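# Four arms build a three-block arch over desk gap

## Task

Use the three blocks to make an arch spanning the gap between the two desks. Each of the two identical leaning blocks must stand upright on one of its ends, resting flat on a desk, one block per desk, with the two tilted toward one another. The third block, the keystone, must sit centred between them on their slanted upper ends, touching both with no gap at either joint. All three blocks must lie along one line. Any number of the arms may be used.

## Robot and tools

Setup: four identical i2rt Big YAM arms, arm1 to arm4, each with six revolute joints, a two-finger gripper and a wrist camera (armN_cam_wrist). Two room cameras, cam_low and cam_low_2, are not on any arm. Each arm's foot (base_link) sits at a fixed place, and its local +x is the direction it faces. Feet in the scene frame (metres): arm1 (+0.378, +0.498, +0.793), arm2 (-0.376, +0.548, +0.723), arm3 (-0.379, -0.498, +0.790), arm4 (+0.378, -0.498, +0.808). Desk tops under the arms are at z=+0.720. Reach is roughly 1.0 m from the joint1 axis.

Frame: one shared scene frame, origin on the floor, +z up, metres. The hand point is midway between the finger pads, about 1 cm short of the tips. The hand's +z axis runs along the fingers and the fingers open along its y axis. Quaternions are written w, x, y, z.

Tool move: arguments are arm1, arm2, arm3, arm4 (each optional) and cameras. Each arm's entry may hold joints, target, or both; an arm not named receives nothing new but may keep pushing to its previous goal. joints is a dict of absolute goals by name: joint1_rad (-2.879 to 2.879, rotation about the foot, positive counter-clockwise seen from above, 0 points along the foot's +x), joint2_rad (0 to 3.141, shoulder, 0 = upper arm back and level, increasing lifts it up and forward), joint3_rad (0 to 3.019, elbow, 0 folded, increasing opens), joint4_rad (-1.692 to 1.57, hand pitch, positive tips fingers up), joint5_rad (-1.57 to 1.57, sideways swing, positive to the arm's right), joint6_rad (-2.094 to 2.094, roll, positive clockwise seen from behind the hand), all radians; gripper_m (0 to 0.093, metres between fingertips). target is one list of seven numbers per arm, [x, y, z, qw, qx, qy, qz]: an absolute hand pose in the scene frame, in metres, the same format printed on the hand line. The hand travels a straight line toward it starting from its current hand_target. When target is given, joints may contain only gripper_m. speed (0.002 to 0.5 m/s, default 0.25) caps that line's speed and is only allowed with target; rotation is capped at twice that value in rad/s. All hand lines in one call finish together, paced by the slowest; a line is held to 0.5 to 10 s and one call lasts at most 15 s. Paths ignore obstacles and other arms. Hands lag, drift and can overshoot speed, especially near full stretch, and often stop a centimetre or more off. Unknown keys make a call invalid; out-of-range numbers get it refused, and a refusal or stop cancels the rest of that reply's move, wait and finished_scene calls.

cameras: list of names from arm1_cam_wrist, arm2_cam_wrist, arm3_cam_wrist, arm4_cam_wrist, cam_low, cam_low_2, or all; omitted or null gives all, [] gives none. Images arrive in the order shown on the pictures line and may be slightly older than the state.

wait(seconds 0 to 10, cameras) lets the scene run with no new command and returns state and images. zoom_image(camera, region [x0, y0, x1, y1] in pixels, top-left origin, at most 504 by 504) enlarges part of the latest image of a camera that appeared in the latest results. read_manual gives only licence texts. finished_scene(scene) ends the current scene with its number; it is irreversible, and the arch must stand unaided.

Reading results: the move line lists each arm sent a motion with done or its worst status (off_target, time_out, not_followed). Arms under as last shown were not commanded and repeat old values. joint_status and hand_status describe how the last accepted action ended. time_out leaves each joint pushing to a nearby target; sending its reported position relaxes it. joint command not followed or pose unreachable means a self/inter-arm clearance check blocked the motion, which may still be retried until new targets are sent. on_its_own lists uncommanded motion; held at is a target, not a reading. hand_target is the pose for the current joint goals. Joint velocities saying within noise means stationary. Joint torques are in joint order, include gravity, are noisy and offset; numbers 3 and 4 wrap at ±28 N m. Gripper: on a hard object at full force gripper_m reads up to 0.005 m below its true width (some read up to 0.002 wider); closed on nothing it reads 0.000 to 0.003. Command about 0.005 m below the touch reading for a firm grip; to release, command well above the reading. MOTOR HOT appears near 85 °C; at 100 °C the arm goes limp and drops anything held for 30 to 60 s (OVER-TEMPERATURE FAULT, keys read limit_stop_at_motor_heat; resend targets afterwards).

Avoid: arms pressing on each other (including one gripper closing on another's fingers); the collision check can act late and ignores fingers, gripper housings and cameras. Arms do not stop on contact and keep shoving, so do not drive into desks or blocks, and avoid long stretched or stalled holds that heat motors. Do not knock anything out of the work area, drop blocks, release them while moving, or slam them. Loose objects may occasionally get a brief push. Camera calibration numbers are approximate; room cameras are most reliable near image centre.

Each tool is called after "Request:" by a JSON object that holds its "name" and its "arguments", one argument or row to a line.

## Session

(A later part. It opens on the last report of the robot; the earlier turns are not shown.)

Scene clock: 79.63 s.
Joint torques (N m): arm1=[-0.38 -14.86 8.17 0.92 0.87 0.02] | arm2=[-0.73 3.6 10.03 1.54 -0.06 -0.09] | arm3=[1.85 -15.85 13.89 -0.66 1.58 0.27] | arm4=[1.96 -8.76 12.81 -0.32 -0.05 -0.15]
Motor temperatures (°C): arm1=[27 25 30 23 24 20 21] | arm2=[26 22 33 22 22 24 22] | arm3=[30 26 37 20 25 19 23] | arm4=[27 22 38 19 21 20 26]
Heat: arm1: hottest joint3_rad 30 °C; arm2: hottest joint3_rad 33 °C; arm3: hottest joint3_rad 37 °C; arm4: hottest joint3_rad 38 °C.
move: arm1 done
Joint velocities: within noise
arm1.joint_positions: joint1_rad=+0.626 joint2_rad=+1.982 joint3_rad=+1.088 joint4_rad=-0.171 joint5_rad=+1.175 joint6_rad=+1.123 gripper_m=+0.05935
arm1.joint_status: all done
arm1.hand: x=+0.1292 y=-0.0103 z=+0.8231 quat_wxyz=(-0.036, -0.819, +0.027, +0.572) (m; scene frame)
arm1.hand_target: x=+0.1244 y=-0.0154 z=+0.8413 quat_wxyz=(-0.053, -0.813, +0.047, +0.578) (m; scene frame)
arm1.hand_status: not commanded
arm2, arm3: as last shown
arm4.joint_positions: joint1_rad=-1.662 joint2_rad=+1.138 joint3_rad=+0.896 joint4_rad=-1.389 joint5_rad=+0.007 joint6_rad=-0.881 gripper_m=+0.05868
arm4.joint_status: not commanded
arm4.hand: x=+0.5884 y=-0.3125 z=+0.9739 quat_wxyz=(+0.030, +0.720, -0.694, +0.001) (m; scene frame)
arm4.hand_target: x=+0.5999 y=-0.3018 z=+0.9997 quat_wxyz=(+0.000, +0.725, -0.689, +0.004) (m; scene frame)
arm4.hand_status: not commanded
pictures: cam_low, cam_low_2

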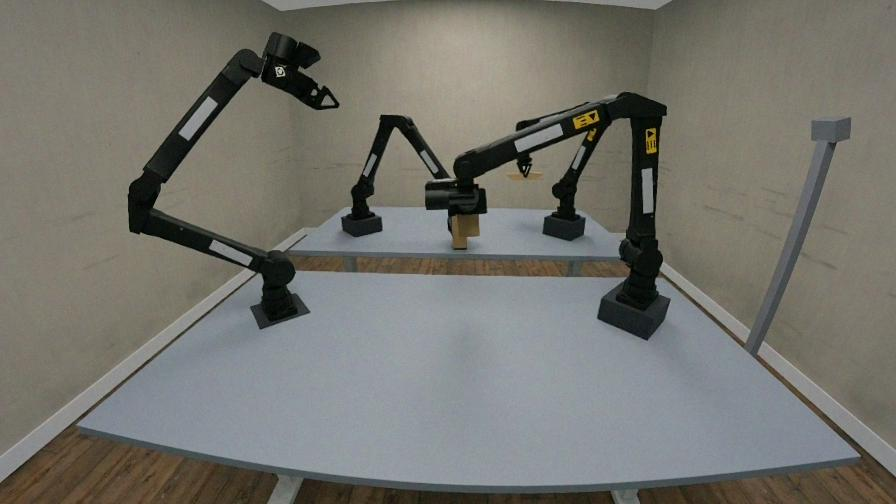

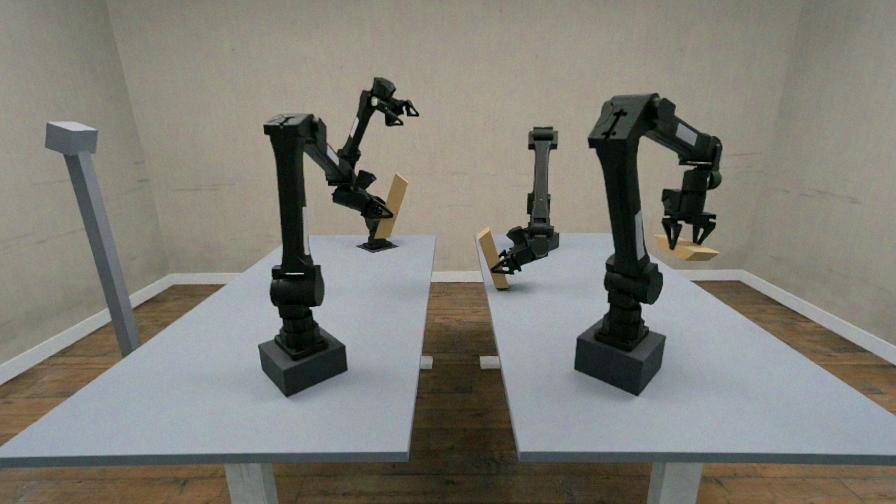

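Request:
{"name": "move", "arguments": {
  "arm1": {"joints":{"joint3_rad":1.086}},
  "cameras": ["cam_low","cam_low_2"]
}}

Request:
{"name": "zoom_image", "arguments": {
  "camera": "cam_low",
  "region": [430, 200, 500, 270]
}}

Request:
{"name": "zoom_image", "arguments": {
  "camera": "cam_low_2",
  "region": [464, 210, 534, 310]
}}

Scene clock: 81.63 s.
Joint torques (N m): arm1=[-0.32 -14.68 7.87 0.94 0.87 0.02] | arm2=[-0.97 3.49 9.96 1.58 -0.09 -0.09] | arm3=[2.02 -15.68 13.94 -0.47 1.6 0.28] | arm4=[1.96 -8.76 12.79 -0.32 -0.04 -0.14]
Motor temperatures (°C): arm1=[27 25 30 23 24 20 21] | arm2=[26 22 33 22 22 24 22] | arm3=[30 26 37 20 25 19 23] | arm4=[27 22 39 19 21 20 26]
Heat: arm1: hottest joint3_rad 30 °C; arm2: hottest joint3_rad 33 °C; arm3: hottest joint3_rad 37 °C; arm4: hottest joint3_rad 39 °C.
move: arm1 done
Joint velocities: within noise
arm1.joint_positions: joint1_rad=+0.626 joint2_rad=+1.982 joint3_rad=+1.079 joint4_rad=-0.171 joint5_rad=+1.175 joint6_rad=+1.123 gripper_m=+0.05935
arm1.joint_status: all done
arm1.hand: x=+0.1299 y=-0.0063 z=+0.8202 quat_wxyz=(-0.032, -0.819, +0.024, +0.572) (m; scene frame)
arm1.hand_target: x=+0.1253 y=-0.0106 z=+0.8375 quat_wxyz=(-0.048, -0.814, +0.043, +0.578) (m; scene frame)
arm1.hand_status: not commanded
arm2, arm3, arm4: as last shown
pictures: cam_low, cam_low_2

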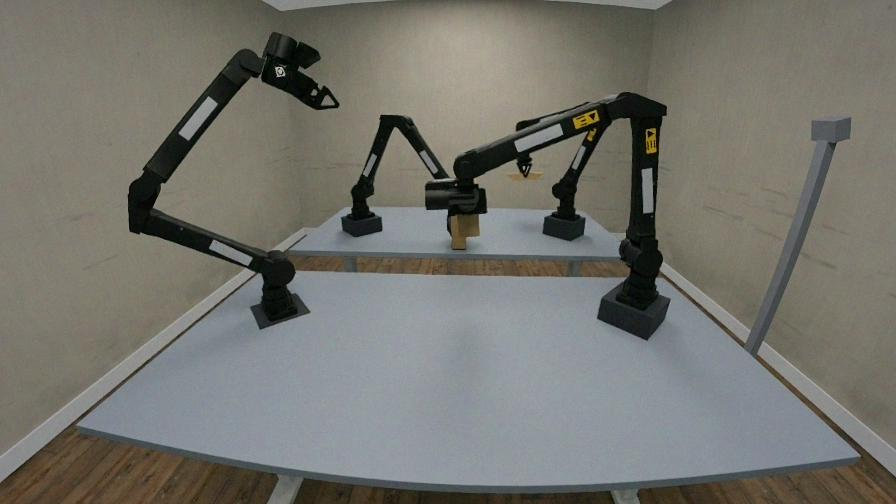

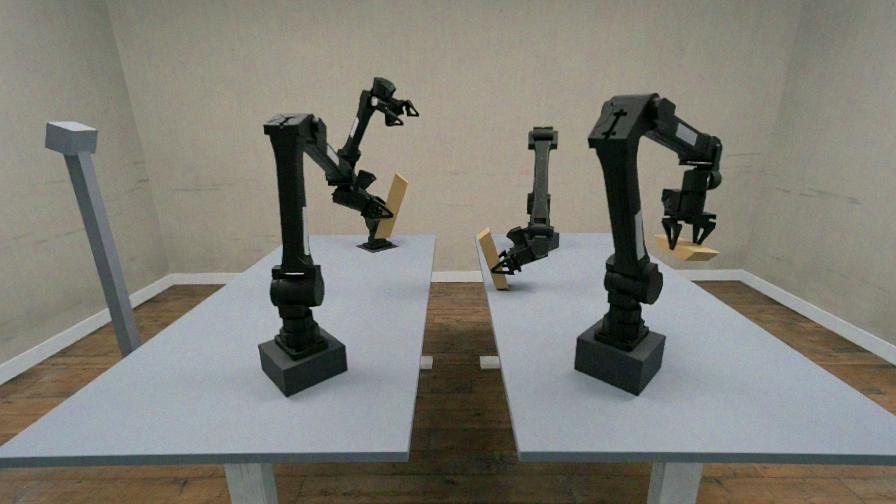

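Scaled by 7.200 from the camera's 896x504 image, which has a finer 1280x720 frame.

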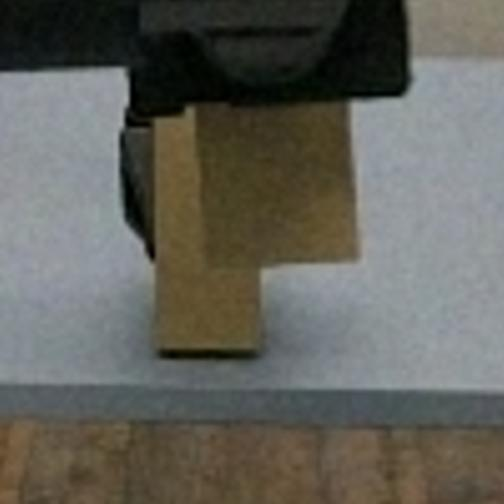

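Scaled by 5.040 from the camera's 896x504 image, which has a finer 1280x720 frame.

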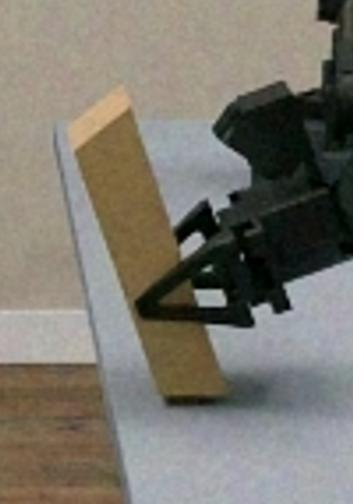

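Request:
{"name": "move", "arguments": {
  "arm1": {"joints":{"joint3_rad":1.075,"joint4_rad":-0.145}},
  "cameras": ["cam_low","cam_low_2"]
}}

Request:
{"name": "zoom_image", "arguments": {
  "camera": "cam_low",
  "region": [430, 200, 500, 270]
}}

Request:
{"name": "zoom_image", "arguments": {
  "camera": "cam_low_2",
  "region": [464, 210, 534, 310]
}}

Scene clock: 83.40 s.
Joint torques (N m): arm1=[-0.32 -14.56 7.75 1.29 0.88 0.02] | arm2=[-1.03 3.43 10.03 1.66 -0.09 -0.1] | arm3=[1.79 -16.21 13.83 -0.5 1.6 0.3] | arm4=[2.02 -8.7 12.79 -0.34 -0.05 -0.14]
Motor temperatures (°C): arm1=[27 25 29 23 24 20 21] | arm2=[26 22 34 22 22 24 22] | arm3=[30 26 37 20 25 19 23] | arm4=[27 22 39 19 21 20 26]
Heat: arm1: hottest joint3_rad 29 °C; arm2: hottest joint3_rad 34 °C; arm3: hottest joint3_rad 37 °C; arm4: hottest joint3_rad 39 °C.
move: arm1 done
Joint velocities: within noise
arm1.joint_positions: joint1_rad=+0.626 joint2_rad=+1.982 joint3_rad=+1.068 joint4_rad=-0.166 joint5_rad=+1.175 joint6_rad=+1.123 gripper_m=+0.05935
arm1.joint_status: all done
arm1.hand: x=+0.1306 y=-0.0023 z=+0.8172 quat_wxyz=(-0.030, -0.820, +0.022, +0.571) (m; scene frame)
arm1.hand_target: x=+0.1258 y=-0.0078 z=+0.8350 quat_wxyz=(-0.050, -0.813, +0.044, +0.578) (m; scene frame)
arm1.hand_status: not commanded
arm2.joint_positions: joint1_rad=-0.068 joint2_rad=+0.615 joint3_rad=+1.398 joint4_rad=-1.168 joint5_rad=-0.283 joint6_rad=+0.288 gripper_m=+0.09396
arm2.joint_status: not commanded
arm2.hand: x=-0.1788 y=+0.3871 z=+1.3047 quat_wxyz=(-0.558, -0.390, -0.730, +0.053) (m; scene frame)
arm2.hand_target: x=-0.1809 y=+0.3898 z=+1.3157 quat_wxyz=(-0.568, -0.385, -0.725, +0.057) (m; scene frame)
arm2.hand_status: not commanded
arm3, arm4: as last shown
pictures: cam_low, cam_low_2

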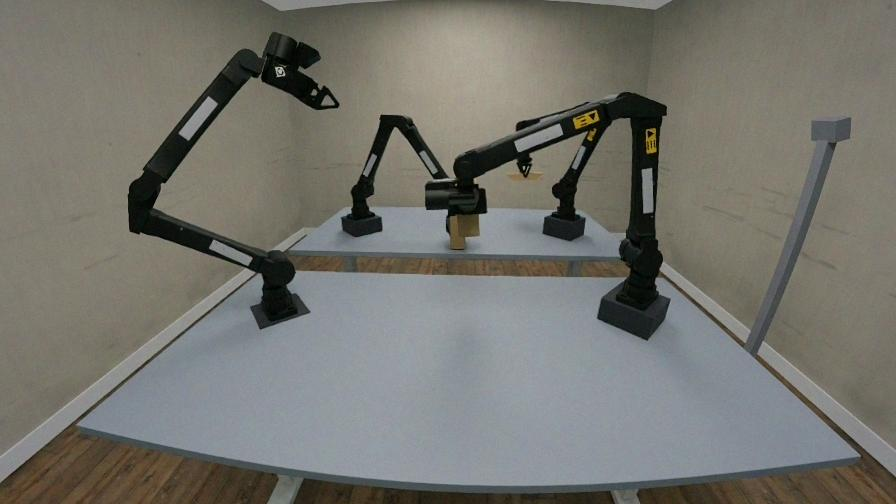

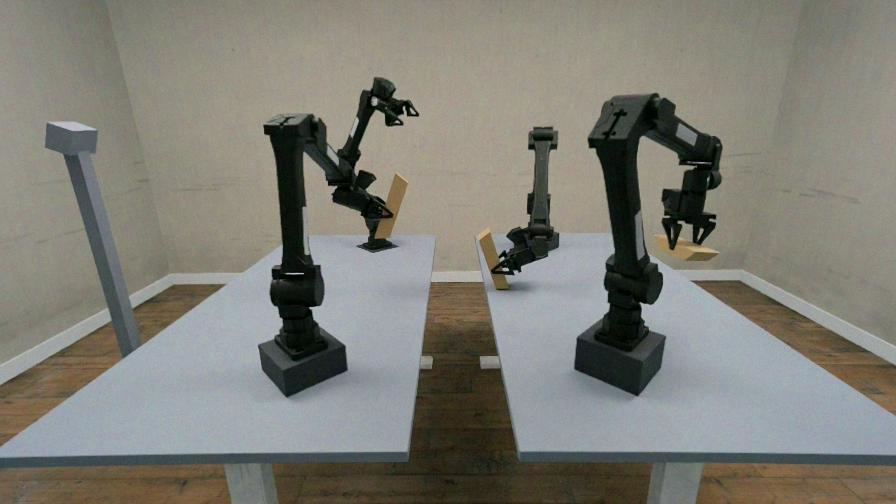

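Scaled by 7.200 from the camera's 896x504 image, which has a finer 1280x720 frame.

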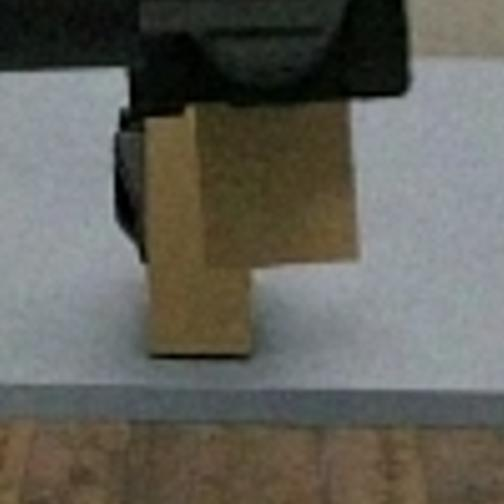

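Scaled by 5.040 from the camera's 896x504 image, which has a finer 1280x720 frame.

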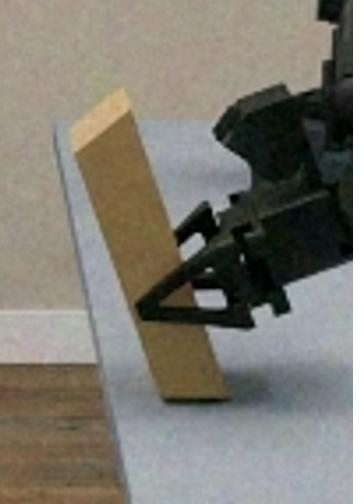

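Request:
{"name": "move", "arguments": {
  "arm1": {"joints":{"joint3_rad":1.069}},
  "arm3": {"target":[-0.125,0.034,0.885,0.5736,0.0327,0.8192,0.0467],"speed":0.12},
  "cameras": ["cam_low","cam_low_2"]
}}

Request:
{"name": "zoom_image", "arguments": {
  "camera": "cam_low",
  "region": [410, 150, 510, 290]
}}

Request:
{"name": "zoom_image", "arguments": {
  "camera": "cam_low_2",
  "region": [390, 200, 530, 300]
}}

Scene clock: 89.70 s.
Joint torques (N m): arm1=[-0.32 -14.62 7.65 1.26 0.88 0.01] | arm2=[-0.91 3.72 9.96 1.55 -0.08 -0.1] | arm3=[0.03 -17.32 7.1 1.03 0.88 0.05] | arm4=[1.96 -8.7 12.79 -0.32 -0.04 -0.14]
Motor temperatures (°C): arm1=[27 25 29 23 24 20 22] | arm2=[26 22 34 22 22 24 22] | arm3=[30 26 38 20 25 19 23] | arm4=[27 22 40 19 21 20 26]
Heat: arm1: hottest joint3_rad 29 °C; arm2: hottest joint3_rad 34 °C; arm3: hottest joint3_rad 38 °C; arm4: hottest joint3_rad 40 °C.
move: arm1 done; arm3 off_target
Joint velocities: within noise
arm1.joint_positions: joint1_rad=+0.626 joint2_rad=+1.982 joint3_rad=+1.062 joint4_rad=-0.166 joint5_rad=+1.175 joint6_rad=+1.123 gripper_m=+0.05935
arm1.joint_status: all done
arm1.hand: x=+0.1310 y=+0.0000 z=+0.8156 quat_wxyz=(-0.028, -0.820, +0.021, +0.571) (m; scene frame)
arm1.hand_target: x=+0.1263 y=-0.0053 z=+0.8331 quat_wxyz=(-0.047, -0.814, +0.043, +0.578) (m; scene frame)
arm1.hand_status: not commanded
arm2, arm4: as last shown
arm3.joint_positions: joint1_rad=+0.657 joint2_rad=+1.917 joint3_rad=+1.177 joint4_rad=-0.343 joint5_rad=+1.159 joint6_rad=+1.140 gripper_m=+0.06101
arm3.joint_status: not commanded
arm3.hand: x=-0.1324 y=+0.0325 z=+0.8703 quat_wxyz=(-0.567, -0.022, -0.823, -0.039) (m; scene frame)
arm3.hand_target: x=-0.1253 y=+0.0341 z=+0.8849 quat_wxyz=(-0.572, -0.034, -0.818, -0.048) (m; scene frame)
arm3.hand_status: off_target (0.017 m and 1.8 deg from the pose sent, 0.161 m and 8.2 deg at the start)
pictures: cam_low, cam_low_2

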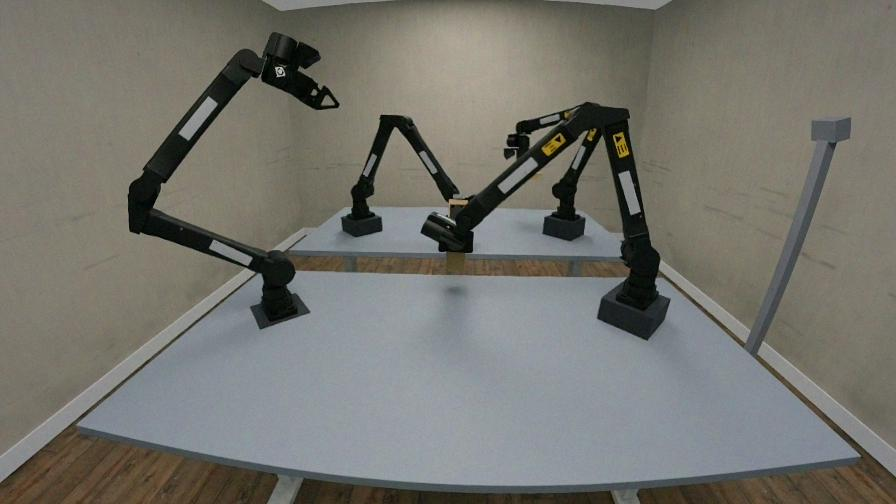

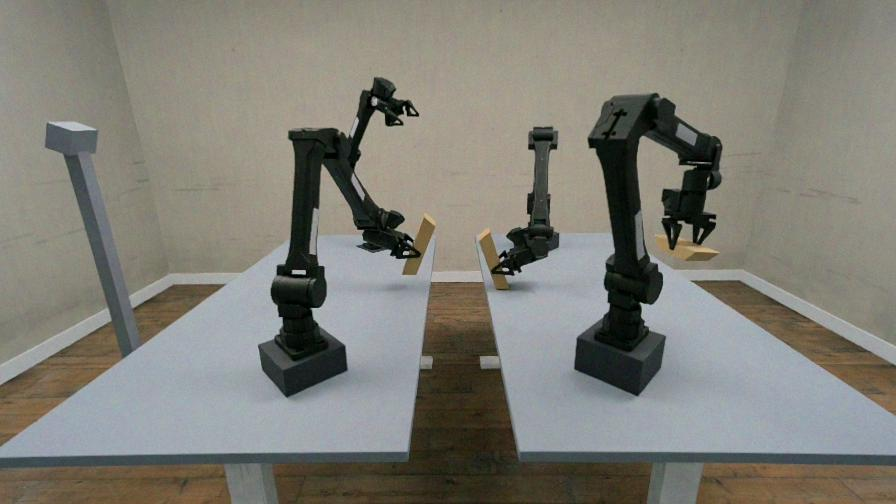

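Scaled by 3.600 from the camera's 896x504 image, which has a finer 1280x720 frame.

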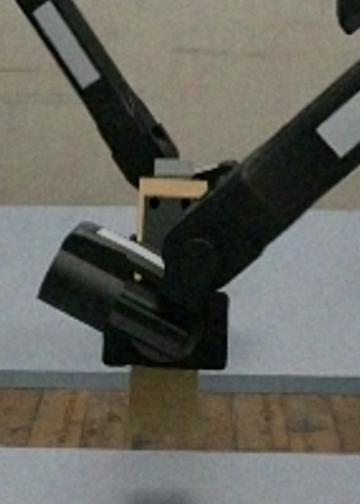

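Scaled by 3.600 from the camera's 896x504 image, which has a finer 1280x720 frame.

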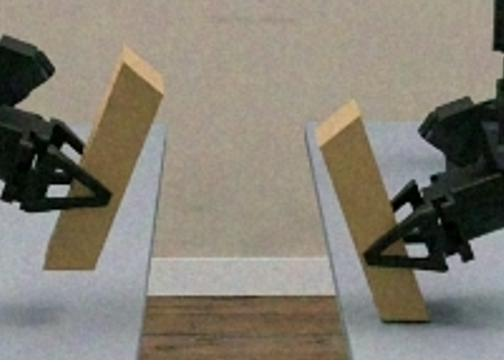

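Request:
{"name": "move", "arguments": {
  "arm1": {"joints":{"joint1_rad":0.592}},
  "arm3": {"target":[-0.113,0.038,0.865,0.586,0.020,0.8095,0.030],"speed":0.08},
  "cameras": ["cam_low","cam_low_2"]
}}

Request:
{"name": "zoom_image", "arguments": {
  "camera": "cam_low",
  "region": [410, 150, 510, 290]
}}

Request:
{"name": "zoom_image", "arguments": {
  "camera": "cam_low_2",
  "region": [390, 200, 530, 300]
}}

Scene clock: 96.43 s.
Joint torques (N m): arm1=[-0.62 -14.68 7.62 1.29 0.88 0.02] | arm2=[-1.08 3.66 9.99 1.63 -0.08 -0.09] | arm3=[-0.5 -17.38 7.05 1.25 1.41 0.06] | arm4=[2.02 -8.76 12.78 -0.34 -0.05 -0.14]
Motor temperatures (°C): arm1=[27 25 28 24 24 20 22] | arm2=[26 22 34 22 22 24 22] | arm3=[29 26 36 20 25 19 23] | arm4=[27 22 40 19 21 20 26]
Heat: arm1: hottest joint3_rad 28 °C; arm2: hottest joint3_rad 34 °C; arm3: hottest joint3_rad 36 °C; arm4: hottest joint3_rad 40 °C.
move: arm1 done; arm3 off_target
Joint velocities: within noise
arm1.joint_positions: joint1_rad=+0.602 joint2_rad=+1.982 joint3_rad=+1.062 joint4_rad=-0.166 joint5_rad=+1.175 joint6_rad=+1.123 gripper_m=+0.05935
arm1.joint_status: all done
arm1.hand: x=+0.1189 y=+0.0062 z=+0.8155 quat_wxyz=(-0.021, -0.820, +0.031, +0.571) (m; scene frame)
arm1.hand_target: x=+0.1120 y=+0.0021 z=+0.8330 quat_wxyz=(-0.039, -0.813, +0.054, +0.578) (m; scene frame)
arm1.hand_status: not commanded
arm2, arm4: as last shown
arm3.joint_positions: joint1_rad=+0.643 joint2_rad=+1.975 joint3_rad=+1.177 joint4_rad=-0.246 joint5_rad=+1.171 joint6_rad=+1.049 gripper_m=+0.06101
arm3.joint_status: not commanded
arm3.hand: x=-0.1226 y=+0.0361 z=+0.8470 quat_wxyz=(-0.575, -0.003, -0.818, -0.022) (m; scene frame)
arm3.hand_target: x=-0.1130 y=+0.0377 z=+0.8649 quat_wxyz=(-0.586, -0.021, -0.809, -0.030) (m; scene frame)
arm3.hand_status: off_target (0.021 m and 2.6 deg from the pose sent, 0.021 m and 2.8 deg at the start)
pictures: cam_low, cam_low_2

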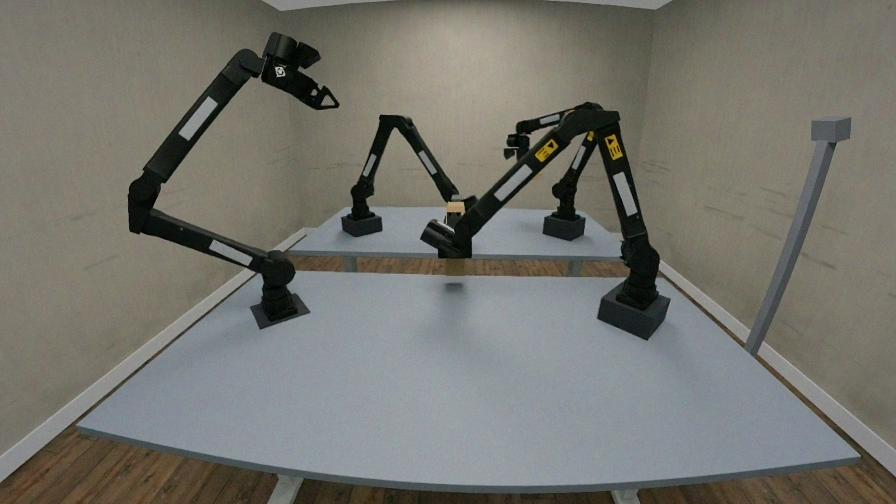

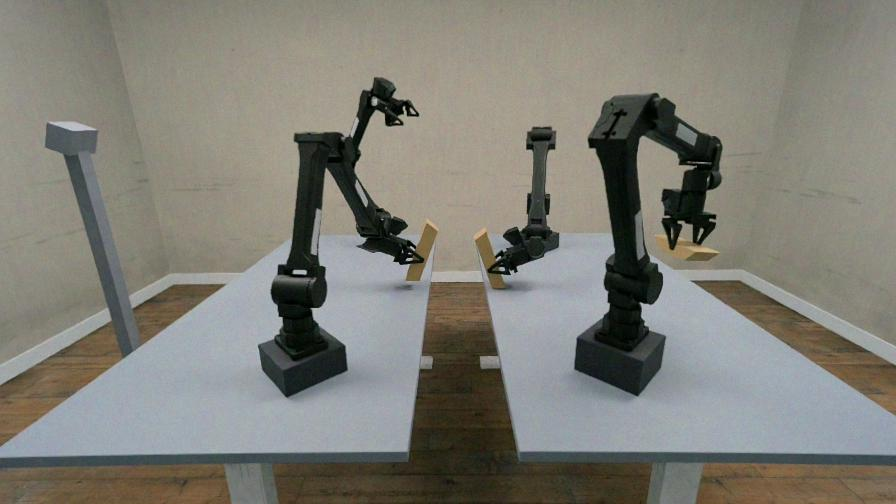

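Scaled by 3.600 from the camera's 896x504 image, which has a finer 1280x720 frame.

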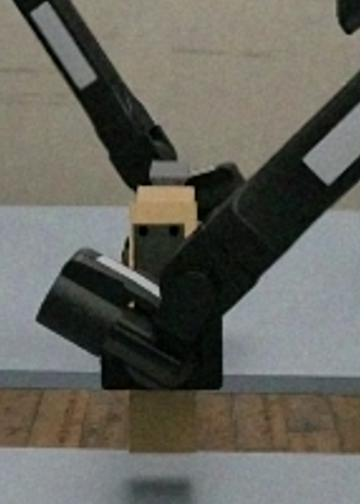

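Scaled by 3.600 from the camera's 896x504 image, which has a finer 1280x720 frame.

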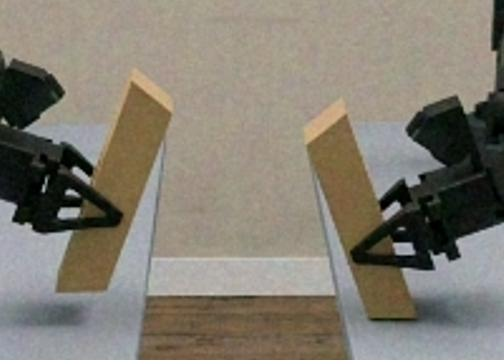

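Request:
{"name": "move", "arguments": {
  "arm3": {"target":[-0.113,0.038,0.842,0.586,0.020,0.8095,0.030],"speed":0.06},
  "cameras": ["cam_low","cam_low_2"]
}}

Request:
{"name": "zoom_image", "arguments": {
  "camera": "cam_low",
  "region": [410, 150, 510, 290]
}}

Request:
{"name": "zoom_image", "arguments": {
  "camera": "cam_low_2",
  "region": [390, 200, 530, 300]
}}

Scene clock: 99.53 s.
Joint torques (N m): arm1=[-0.73 -14.74 7.62 1.25 0.88 0.02] | arm2=[-1.03 3.78 9.96 1.57 -0.1 -0.09] | arm3=[-0.15 -16.97 6.24 1.21 1.38 0.07] | arm4=[1.96 -8.76 12.79 -0.35 -0.05 -0.14]
Motor temperatures (°C): arm1=[27 25 28 24 24 20 22] | arm2=[26 22 34 22 22 24 22] | arm3=[29 26 35 20 25 19 23] | arm4=[27 22 40 19 21 20 26]
Heat: arm1: hottest joint3_rad 28 °C; arm2: hottest joint3_rad 34 °C; arm3: hottest joint3_rad 35 °C; arm4: hottest joint3_rad 40 °C.
move: arm3 off_target
Joint velocities: within noise
arm1, arm2, arm4: as last shown
arm3.joint_positions: joint1_rad=+0.643 joint2_rad=+2.016 joint3_rad=+1.177 joint4_rad=-0.197 joint5_rad=+1.171 joint6_rad=+1.049 gripper_m=+0.06101
arm3.joint_status: not commanded
arm3.hand: x=-0.1222 y=+0.0386 z=+0.8278 quat_wxyz=(-0.576, -0.005, -0.817, -0.025) (m; scene frame)
arm3.hand_target: x=-0.1131 y=+0.0378 z=+0.8419 quat_wxyz=(-0.586, -0.021, -0.810, -0.030) (m; scene frame)
arm3.hand_status: off_target (0.017 m and 2.3 deg from the pose sent, 0.011 m and 2.6 deg at the start)
pictures: cam_low, cam_low_2

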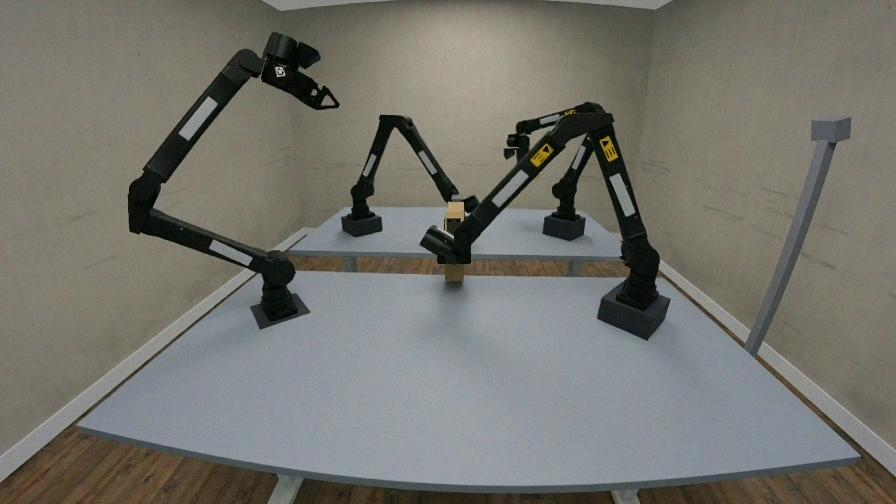

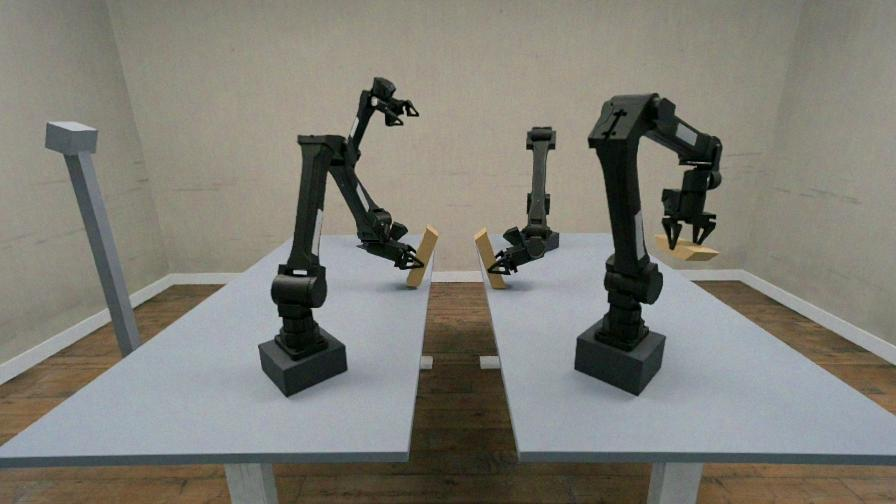

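Scaled by 3.600 from the camera's 896x504 image, which has a finer 1280x720 frame.

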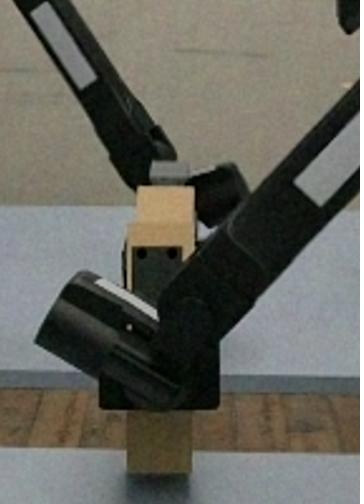

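Scaled by 3.600 from the camera's 896x504 image, which has a finer 1280x720 frame.

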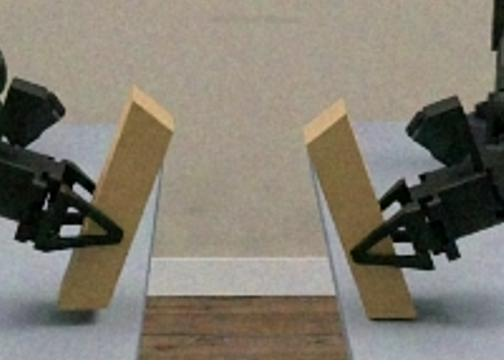

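Request:
{"name": "move", "arguments": {
  "arm3": {"target":[-0.113,0.037,0.833,0.586,0.020,0.8095,0.030],"speed":0.05},
  "arm4": {"target":[0.25,-0.15,1.12,0,1,0,0],"speed":0.2},
  "cameras": ["cam_low","cam_low_2"]
}}

Request:
{"name": "zoom_image", "arguments": {
  "camera": "cam_low",
  "region": [410, 150, 510, 290]
}}

Request:
{"name": "zoom_image", "arguments": {
  "camera": "cam_low_2",
  "region": [390, 200, 530, 300]
}}

Scene clock: 106.57 s.
Joint torques (N m): arm1=[-0.79 -14.62 7.64 1.29 0.87 0.03] | arm2=[-1.03 3.78 9.94 1.57 -0.08 -0.09] | arm3=[-0.5 -17.03 6.32 1.1 1.39 0.04] | arm4=[2.37 -10.17 13.35 -0.35 -0.12 -0.14]
Motor temperatures (°C): arm1=[27 26 27 24 24 20 22] | arm2=[26 22 34 22 22 24 22] | arm3=[29 27 34 20 25 19 23] | arm4=[27 22 41 19 21 20 26]
Heat: arm1: hottest joint1_rad 27 °C; arm2: hottest joint3_rad 34 °C; arm3: hottest joint3_rad 34 °C; arm4: hottest joint3_rad 41 °C.
move: arm3 off_target; arm4 off_target
Joint velocities: within noise
arm1, arm2: as last shown
arm3.joint_positions: joint1_rad=+0.643 joint2_rad=+2.026 joint3_rad=+1.170 joint4_rad=-0.174 joint5_rad=+1.171 joint6_rad=+1.047 gripper_m=+0.06101
arm3.joint_status: not commanded
arm3.hand: x=-0.1224 y=+0.0376 z=+0.8218 quat_wxyz=(-0.576, -0.007, -0.817, -0.027) (m; scene frame)
arm3.hand_target: x=-0.1131 y=+0.0369 z=+0.8329 quat_wxyz=(-0.586, -0.020, -0.810, -0.030) (m; scene frame)
arm3.hand_status: off_target (0.015 m and 2.1 deg from the pose sent, 0.011 m and 2.3 deg at the start)
arm4.joint_positions: joint1_rad=-0.474 joint2_rad=+1.303 joint3_rad=+1.358 joint4_rad=-1.670 joint5_rad=+0.007 joint6_rad=-1.206 gripper_m=+0.05868
arm4.joint_status: not commanded
arm4.hand: x=+0.2582 y=-0.1605 z=+1.0972 quat_wxyz=(+0.019, +1.000, -0.010, +0.011) (m; scene frame)
arm4.hand_target: x=+0.2516 y=-0.1507 z=+1.1196 quat_wxyz=(-0.002, +1.000, +0.000, +0.003) (m; scene frame)
arm4.hand_status: off_target (0.026 m and 2.8 deg from the pose sent, 0.403 m and 87.9 deg at the start)
pictures: cam_low, cam_low_2

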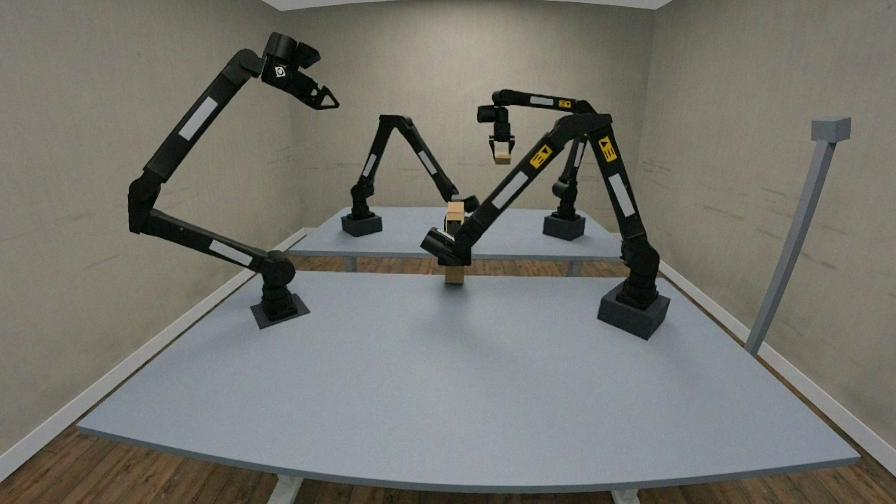

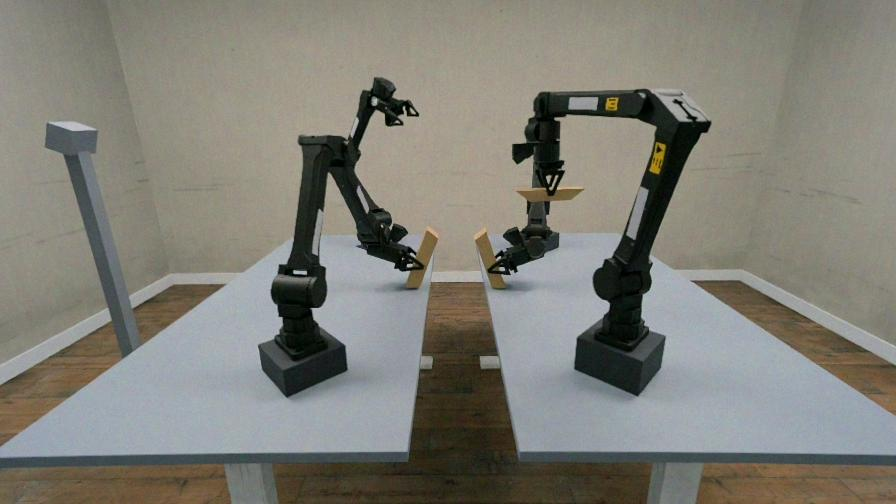

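Scaled by 3.600 from the camera's 896x504 image, which has a finer 1280x720 frame.

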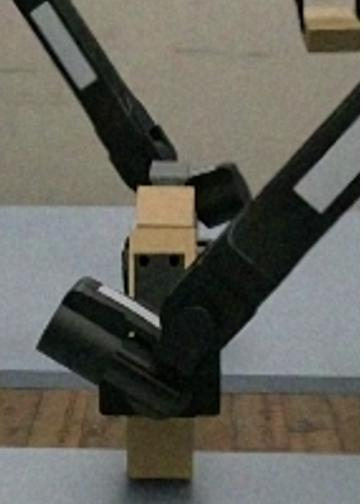

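Scaled by 3.600 from the camera's 896x504 image, which has a finer 1280x720 frame.

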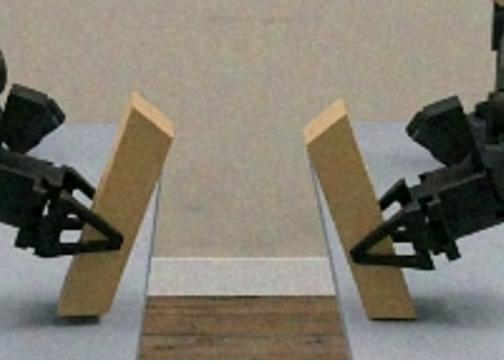

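Request:
{"name": "move", "arguments": {
  "arm3": {"target":[-0.113,0.037,0.828,0.586,0.020,0.8095,0.030],"speed":0.04},
  "arm4": {"target":[-0.012,0.04,1.07,0,1,0,0],"speed":0.2},
  "cameras": ["cam_low","cam_low_2"]
}}

Request:
{"name": "zoom_image", "arguments": {
  "camera": "cam_low",
  "region": [410, 150, 510, 290]
}}

Request:
{"name": "zoom_image", "arguments": {
  "camera": "cam_low_2",
  "region": [390, 160, 530, 300]
}}

Scene clock: 111.00 s.
Joint torques (N m): arm1=[-0.79 -14.68 7.64 1.29 0.88 0.02] | arm2=[-0.85 3.9 10.1 1.62 -0.09 -0.08] | arm3=[-0.32 -16.73 6.16 1.14 1.37 0.05] | arm4=[2.26 -21.77 13.41 -0.12 -0.09 0.13]
Motor temperatures (°C): arm1=[27 26 27 24 25 20 22] | arm2=[26 22 34 22 22 24 22] | arm3=[29 27 34 20 25 19 23] | arm4=[27 22 41 19 21 20 26]
Heat: arm1: hottest joint1_rad 27 °C; arm2: hottest joint3_rad 34 °C; arm3: hottest joint3_rad 34 °C; arm4: hottest joint3_rad 41 °C.
move: arm3 off_target; arm4 off_target
Joint velocities: within noise
arm1, arm2: as last shown
arm3.joint_positions: joint1_rad=+0.643 joint2_rad=+2.036 joint3_rad=+1.170 joint4_rad=-0.163 joint5_rad=+1.171 joint6_rad=+1.047 gripper_m=+0.06101
arm3.joint_status: not commanded
arm3.hand: x=-0.1224 y=+0.0377 z=+0.8170 quat_wxyz=(-0.576, -0.007, -0.817, -0.027) (m; scene frame)
arm3.hand_target: x=-0.1132 y=+0.0368 z=+0.8278 quat_wxyz=(-0.586, -0.020, -0.810, -0.030) (m; scene frame)
arm3.hand_status: off_target (0.014 m and 2.1 deg from the pose sent, 0.011 m and 2.1 deg at the start)
arm4.joint_positions: joint1_rad=-0.196 joint2_rad=+2.089 joint3_rad=+2.233 joint4_rad=-1.683 joint5_rad=+0.002 joint6_rad=-0.962 gripper_m=+0.05868
arm4.joint_status: not commanded
arm4.hand: x=-0.0031 y=+0.0341 z=+1.0428 quat_wxyz=(-0.013, +1.000, +0.007, -0.008) (m; scene frame)
arm4.hand_target: x=-0.0106 y=+0.0388 z=+1.0692 quat_wxyz=(-0.035, +0.999, +0.003, -0.024) (m; scene frame)
arm4.hand_status: off_target (0.029 m and 2.0 deg from the pose sent, 0.338 m and 2.8 deg at the start; a joint's target at an end of its range on 36 of 78 steps)
pictures: cam_low, cam_low_2

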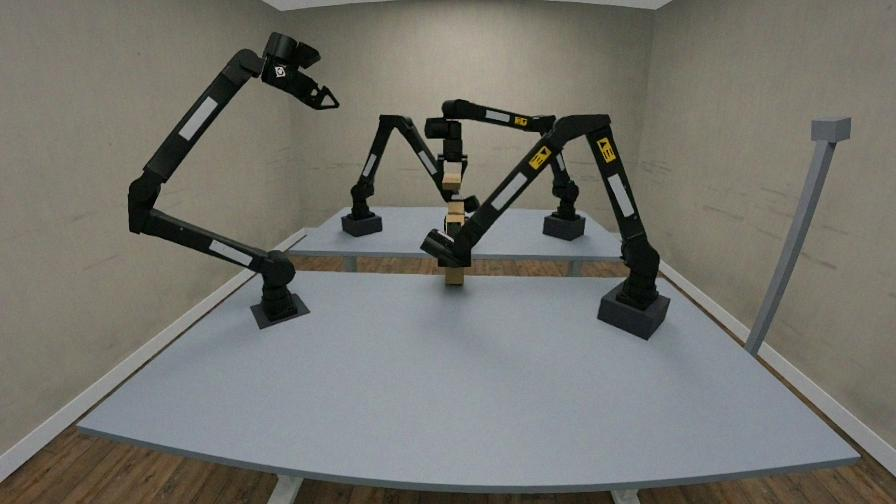

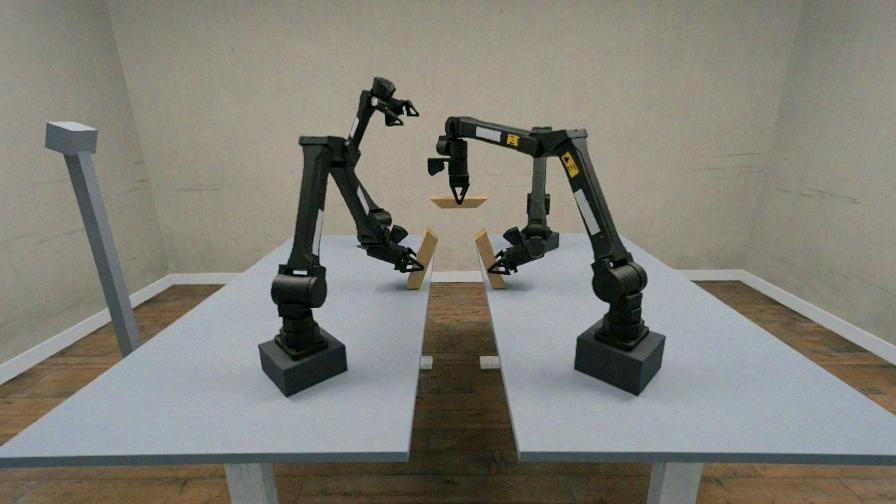

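Scaled by 3.600 from the camera's 896x504 image, which has a finer 1280x720 frame.

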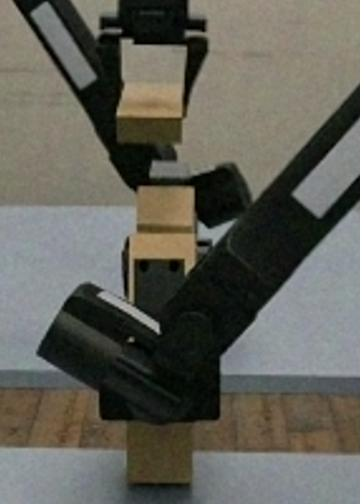

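Scaled by 3.600 from the camera's 896x504 image, which has a finer 1280x720 frame.

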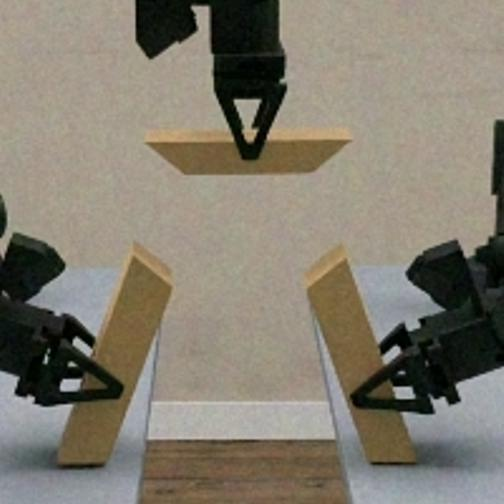

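Request:
{"name": "move", "arguments": {
  "arm1": {"joints":{"joint3_rad":1.063}},
  "arm3": {"target":[-0.113,0.037,0.825,0.586,0.020,0.8095,0.030],"speed":0.04},
  "arm4": {"target":[-0.020,0.024,0.995,0,1,0,0],"speed":0.12},
  "cameras": ["cam_low","cam_low_2"]
}}

Request:
{"name": "zoom_image", "arguments": {
  "camera": "cam_low",
  "region": [410, 150, 510, 290]
}}

Request:
{"name": "zoom_image", "arguments": {
  "camera": "cam_low_2",
  "region": [390, 160, 530, 300]
}}

Scene clock: 116.07 s.
Joint torques (N m): arm1=[-0.62 -14.62 7.56 1.28 0.88 0.02] | arm2=[-1.03 3.66 9.98 1.51 -0.07 -0.08] | arm3=[-0.5 -16.73 6.04 1.11 1.38 0.07] | arm4=[2.61 -22.36 9.74 0.87 -0.16 0.11]
Motor temperatures (°C): arm1=[27 26 27 24 25 20 22] | arm2=[26 22 34 22 22 24 22] | arm3=[29 27 33 20 25 19 24] | arm4=[27 23 40 19 21 20 26]
Heat: arm1: hottest joint1_rad 27 °C; arm2: hottest joint3_rad 34 °C; arm3: hottest joint3_rad 33 °C; arm4: hottest joint3_rad 40 °C.
move: arm1 done; arm3 off_target; arm4 off_target
Joint velocities: within noise
arm1.joint_positions: joint1_rad=+0.602 joint2_rad=+1.982 joint3_rad=+1.056 joint4_rad=-0.166 joint5_rad=+1.175 joint6_rad=+1.123 gripper_m=+0.05935
arm1.joint_status: all done
arm1.hand: x=+0.1194 y=+0.0087 z=+0.8137 quat_wxyz=(-0.018, -0.820, +0.029, +0.571) (m; scene frame)
arm1.hand_target: x=+0.1125 y=+0.0046 z=+0.8311 quat_wxyz=(-0.037, -0.814, +0.052, +0.578) (m; scene frame)
arm1.hand_status: not commanded
arm2: as last shown
arm3.joint_positions: joint1_rad=+0.643 joint2_rad=+2.042 joint3_rad=+1.170 joint4_rad=-0.157 joint5_rad=+1.171 joint6_rad=+1.047 gripper_m=+0.06101
arm3.joint_status: not commanded
arm3.hand: x=-0.1224 y=+0.0378 z=+0.8141 quat_wxyz=(-0.576, -0.007, -0.817, -0.027) (m; scene frame)
arm3.hand_target: x=-0.1131 y=+0.0368 z=+0.8249 quat_wxyz=(-0.586, -0.020, -0.810, -0.029) (m; scene frame)
arm3.hand_status: off_target (0.014 m and 2.1 deg from the pose sent, 0.012 m and 2.1 deg at the start)
arm4.joint_positions: joint1_rad=-0.175 joint2_rad=+2.113 joint3_rad=+2.124 joint4_rad=-1.616 joint5_rad=+0.000 joint6_rad=-0.927 gripper_m=+0.05868
arm4.joint_status: not commanded
arm4.hand: x=-0.0109 y=+0.0219 z=+0.9858 quat_wxyz=(+0.014, +1.000, -0.001, +0.011) (m; scene frame)
arm4.hand_target: x=-0.0198 y=+0.0236 z=+0.9950 quat_wxyz=(+0.001, +1.000, -0.002, +0.000) (m; scene frame)
arm4.hand_status: off_target (0.013 m and 2.0 deg from the pose sent, 0.052 m and 2.0 deg at the start)
pictures: cam_low, cam_low_2

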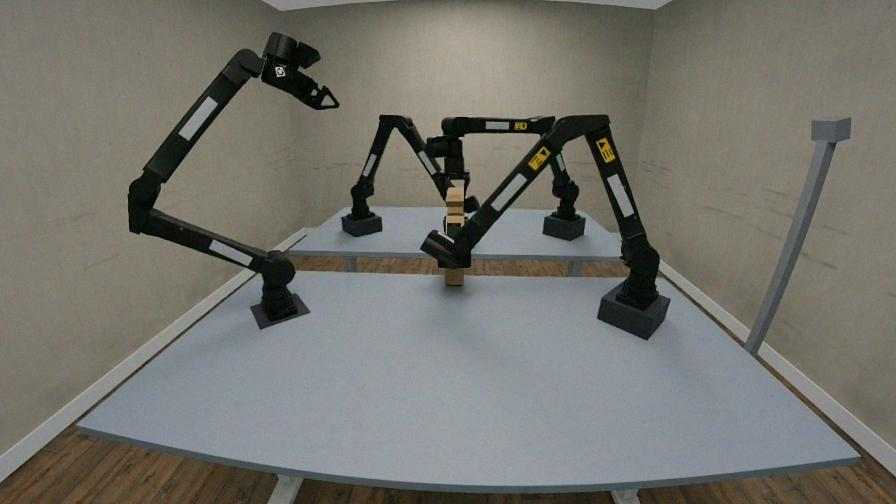

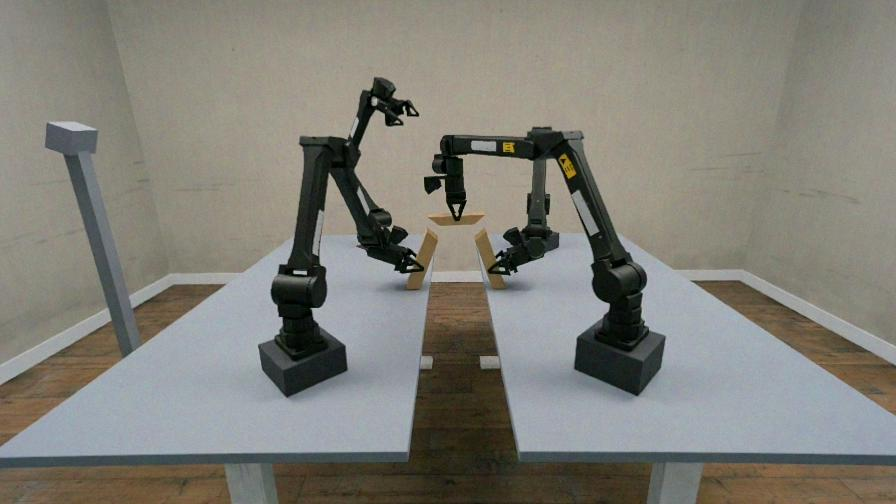

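Scaled by 3.600 from the camera's 896x504 image, which has a finer 1280x720 frame.

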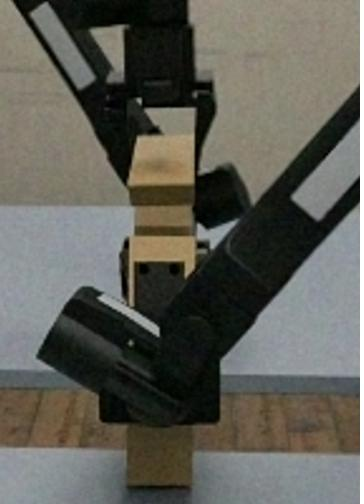

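Scaled by 3.600 from the camera's 896x504 image, which has a finer 1280x720 frame.

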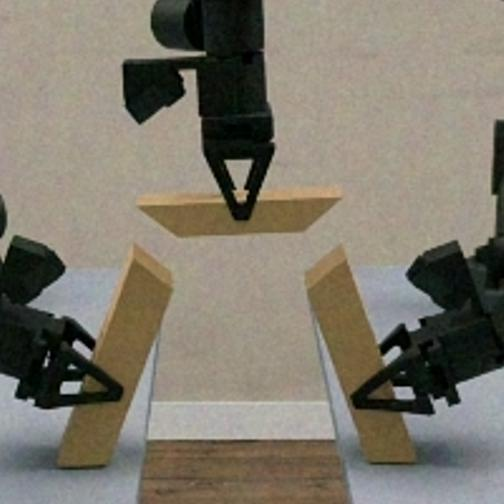

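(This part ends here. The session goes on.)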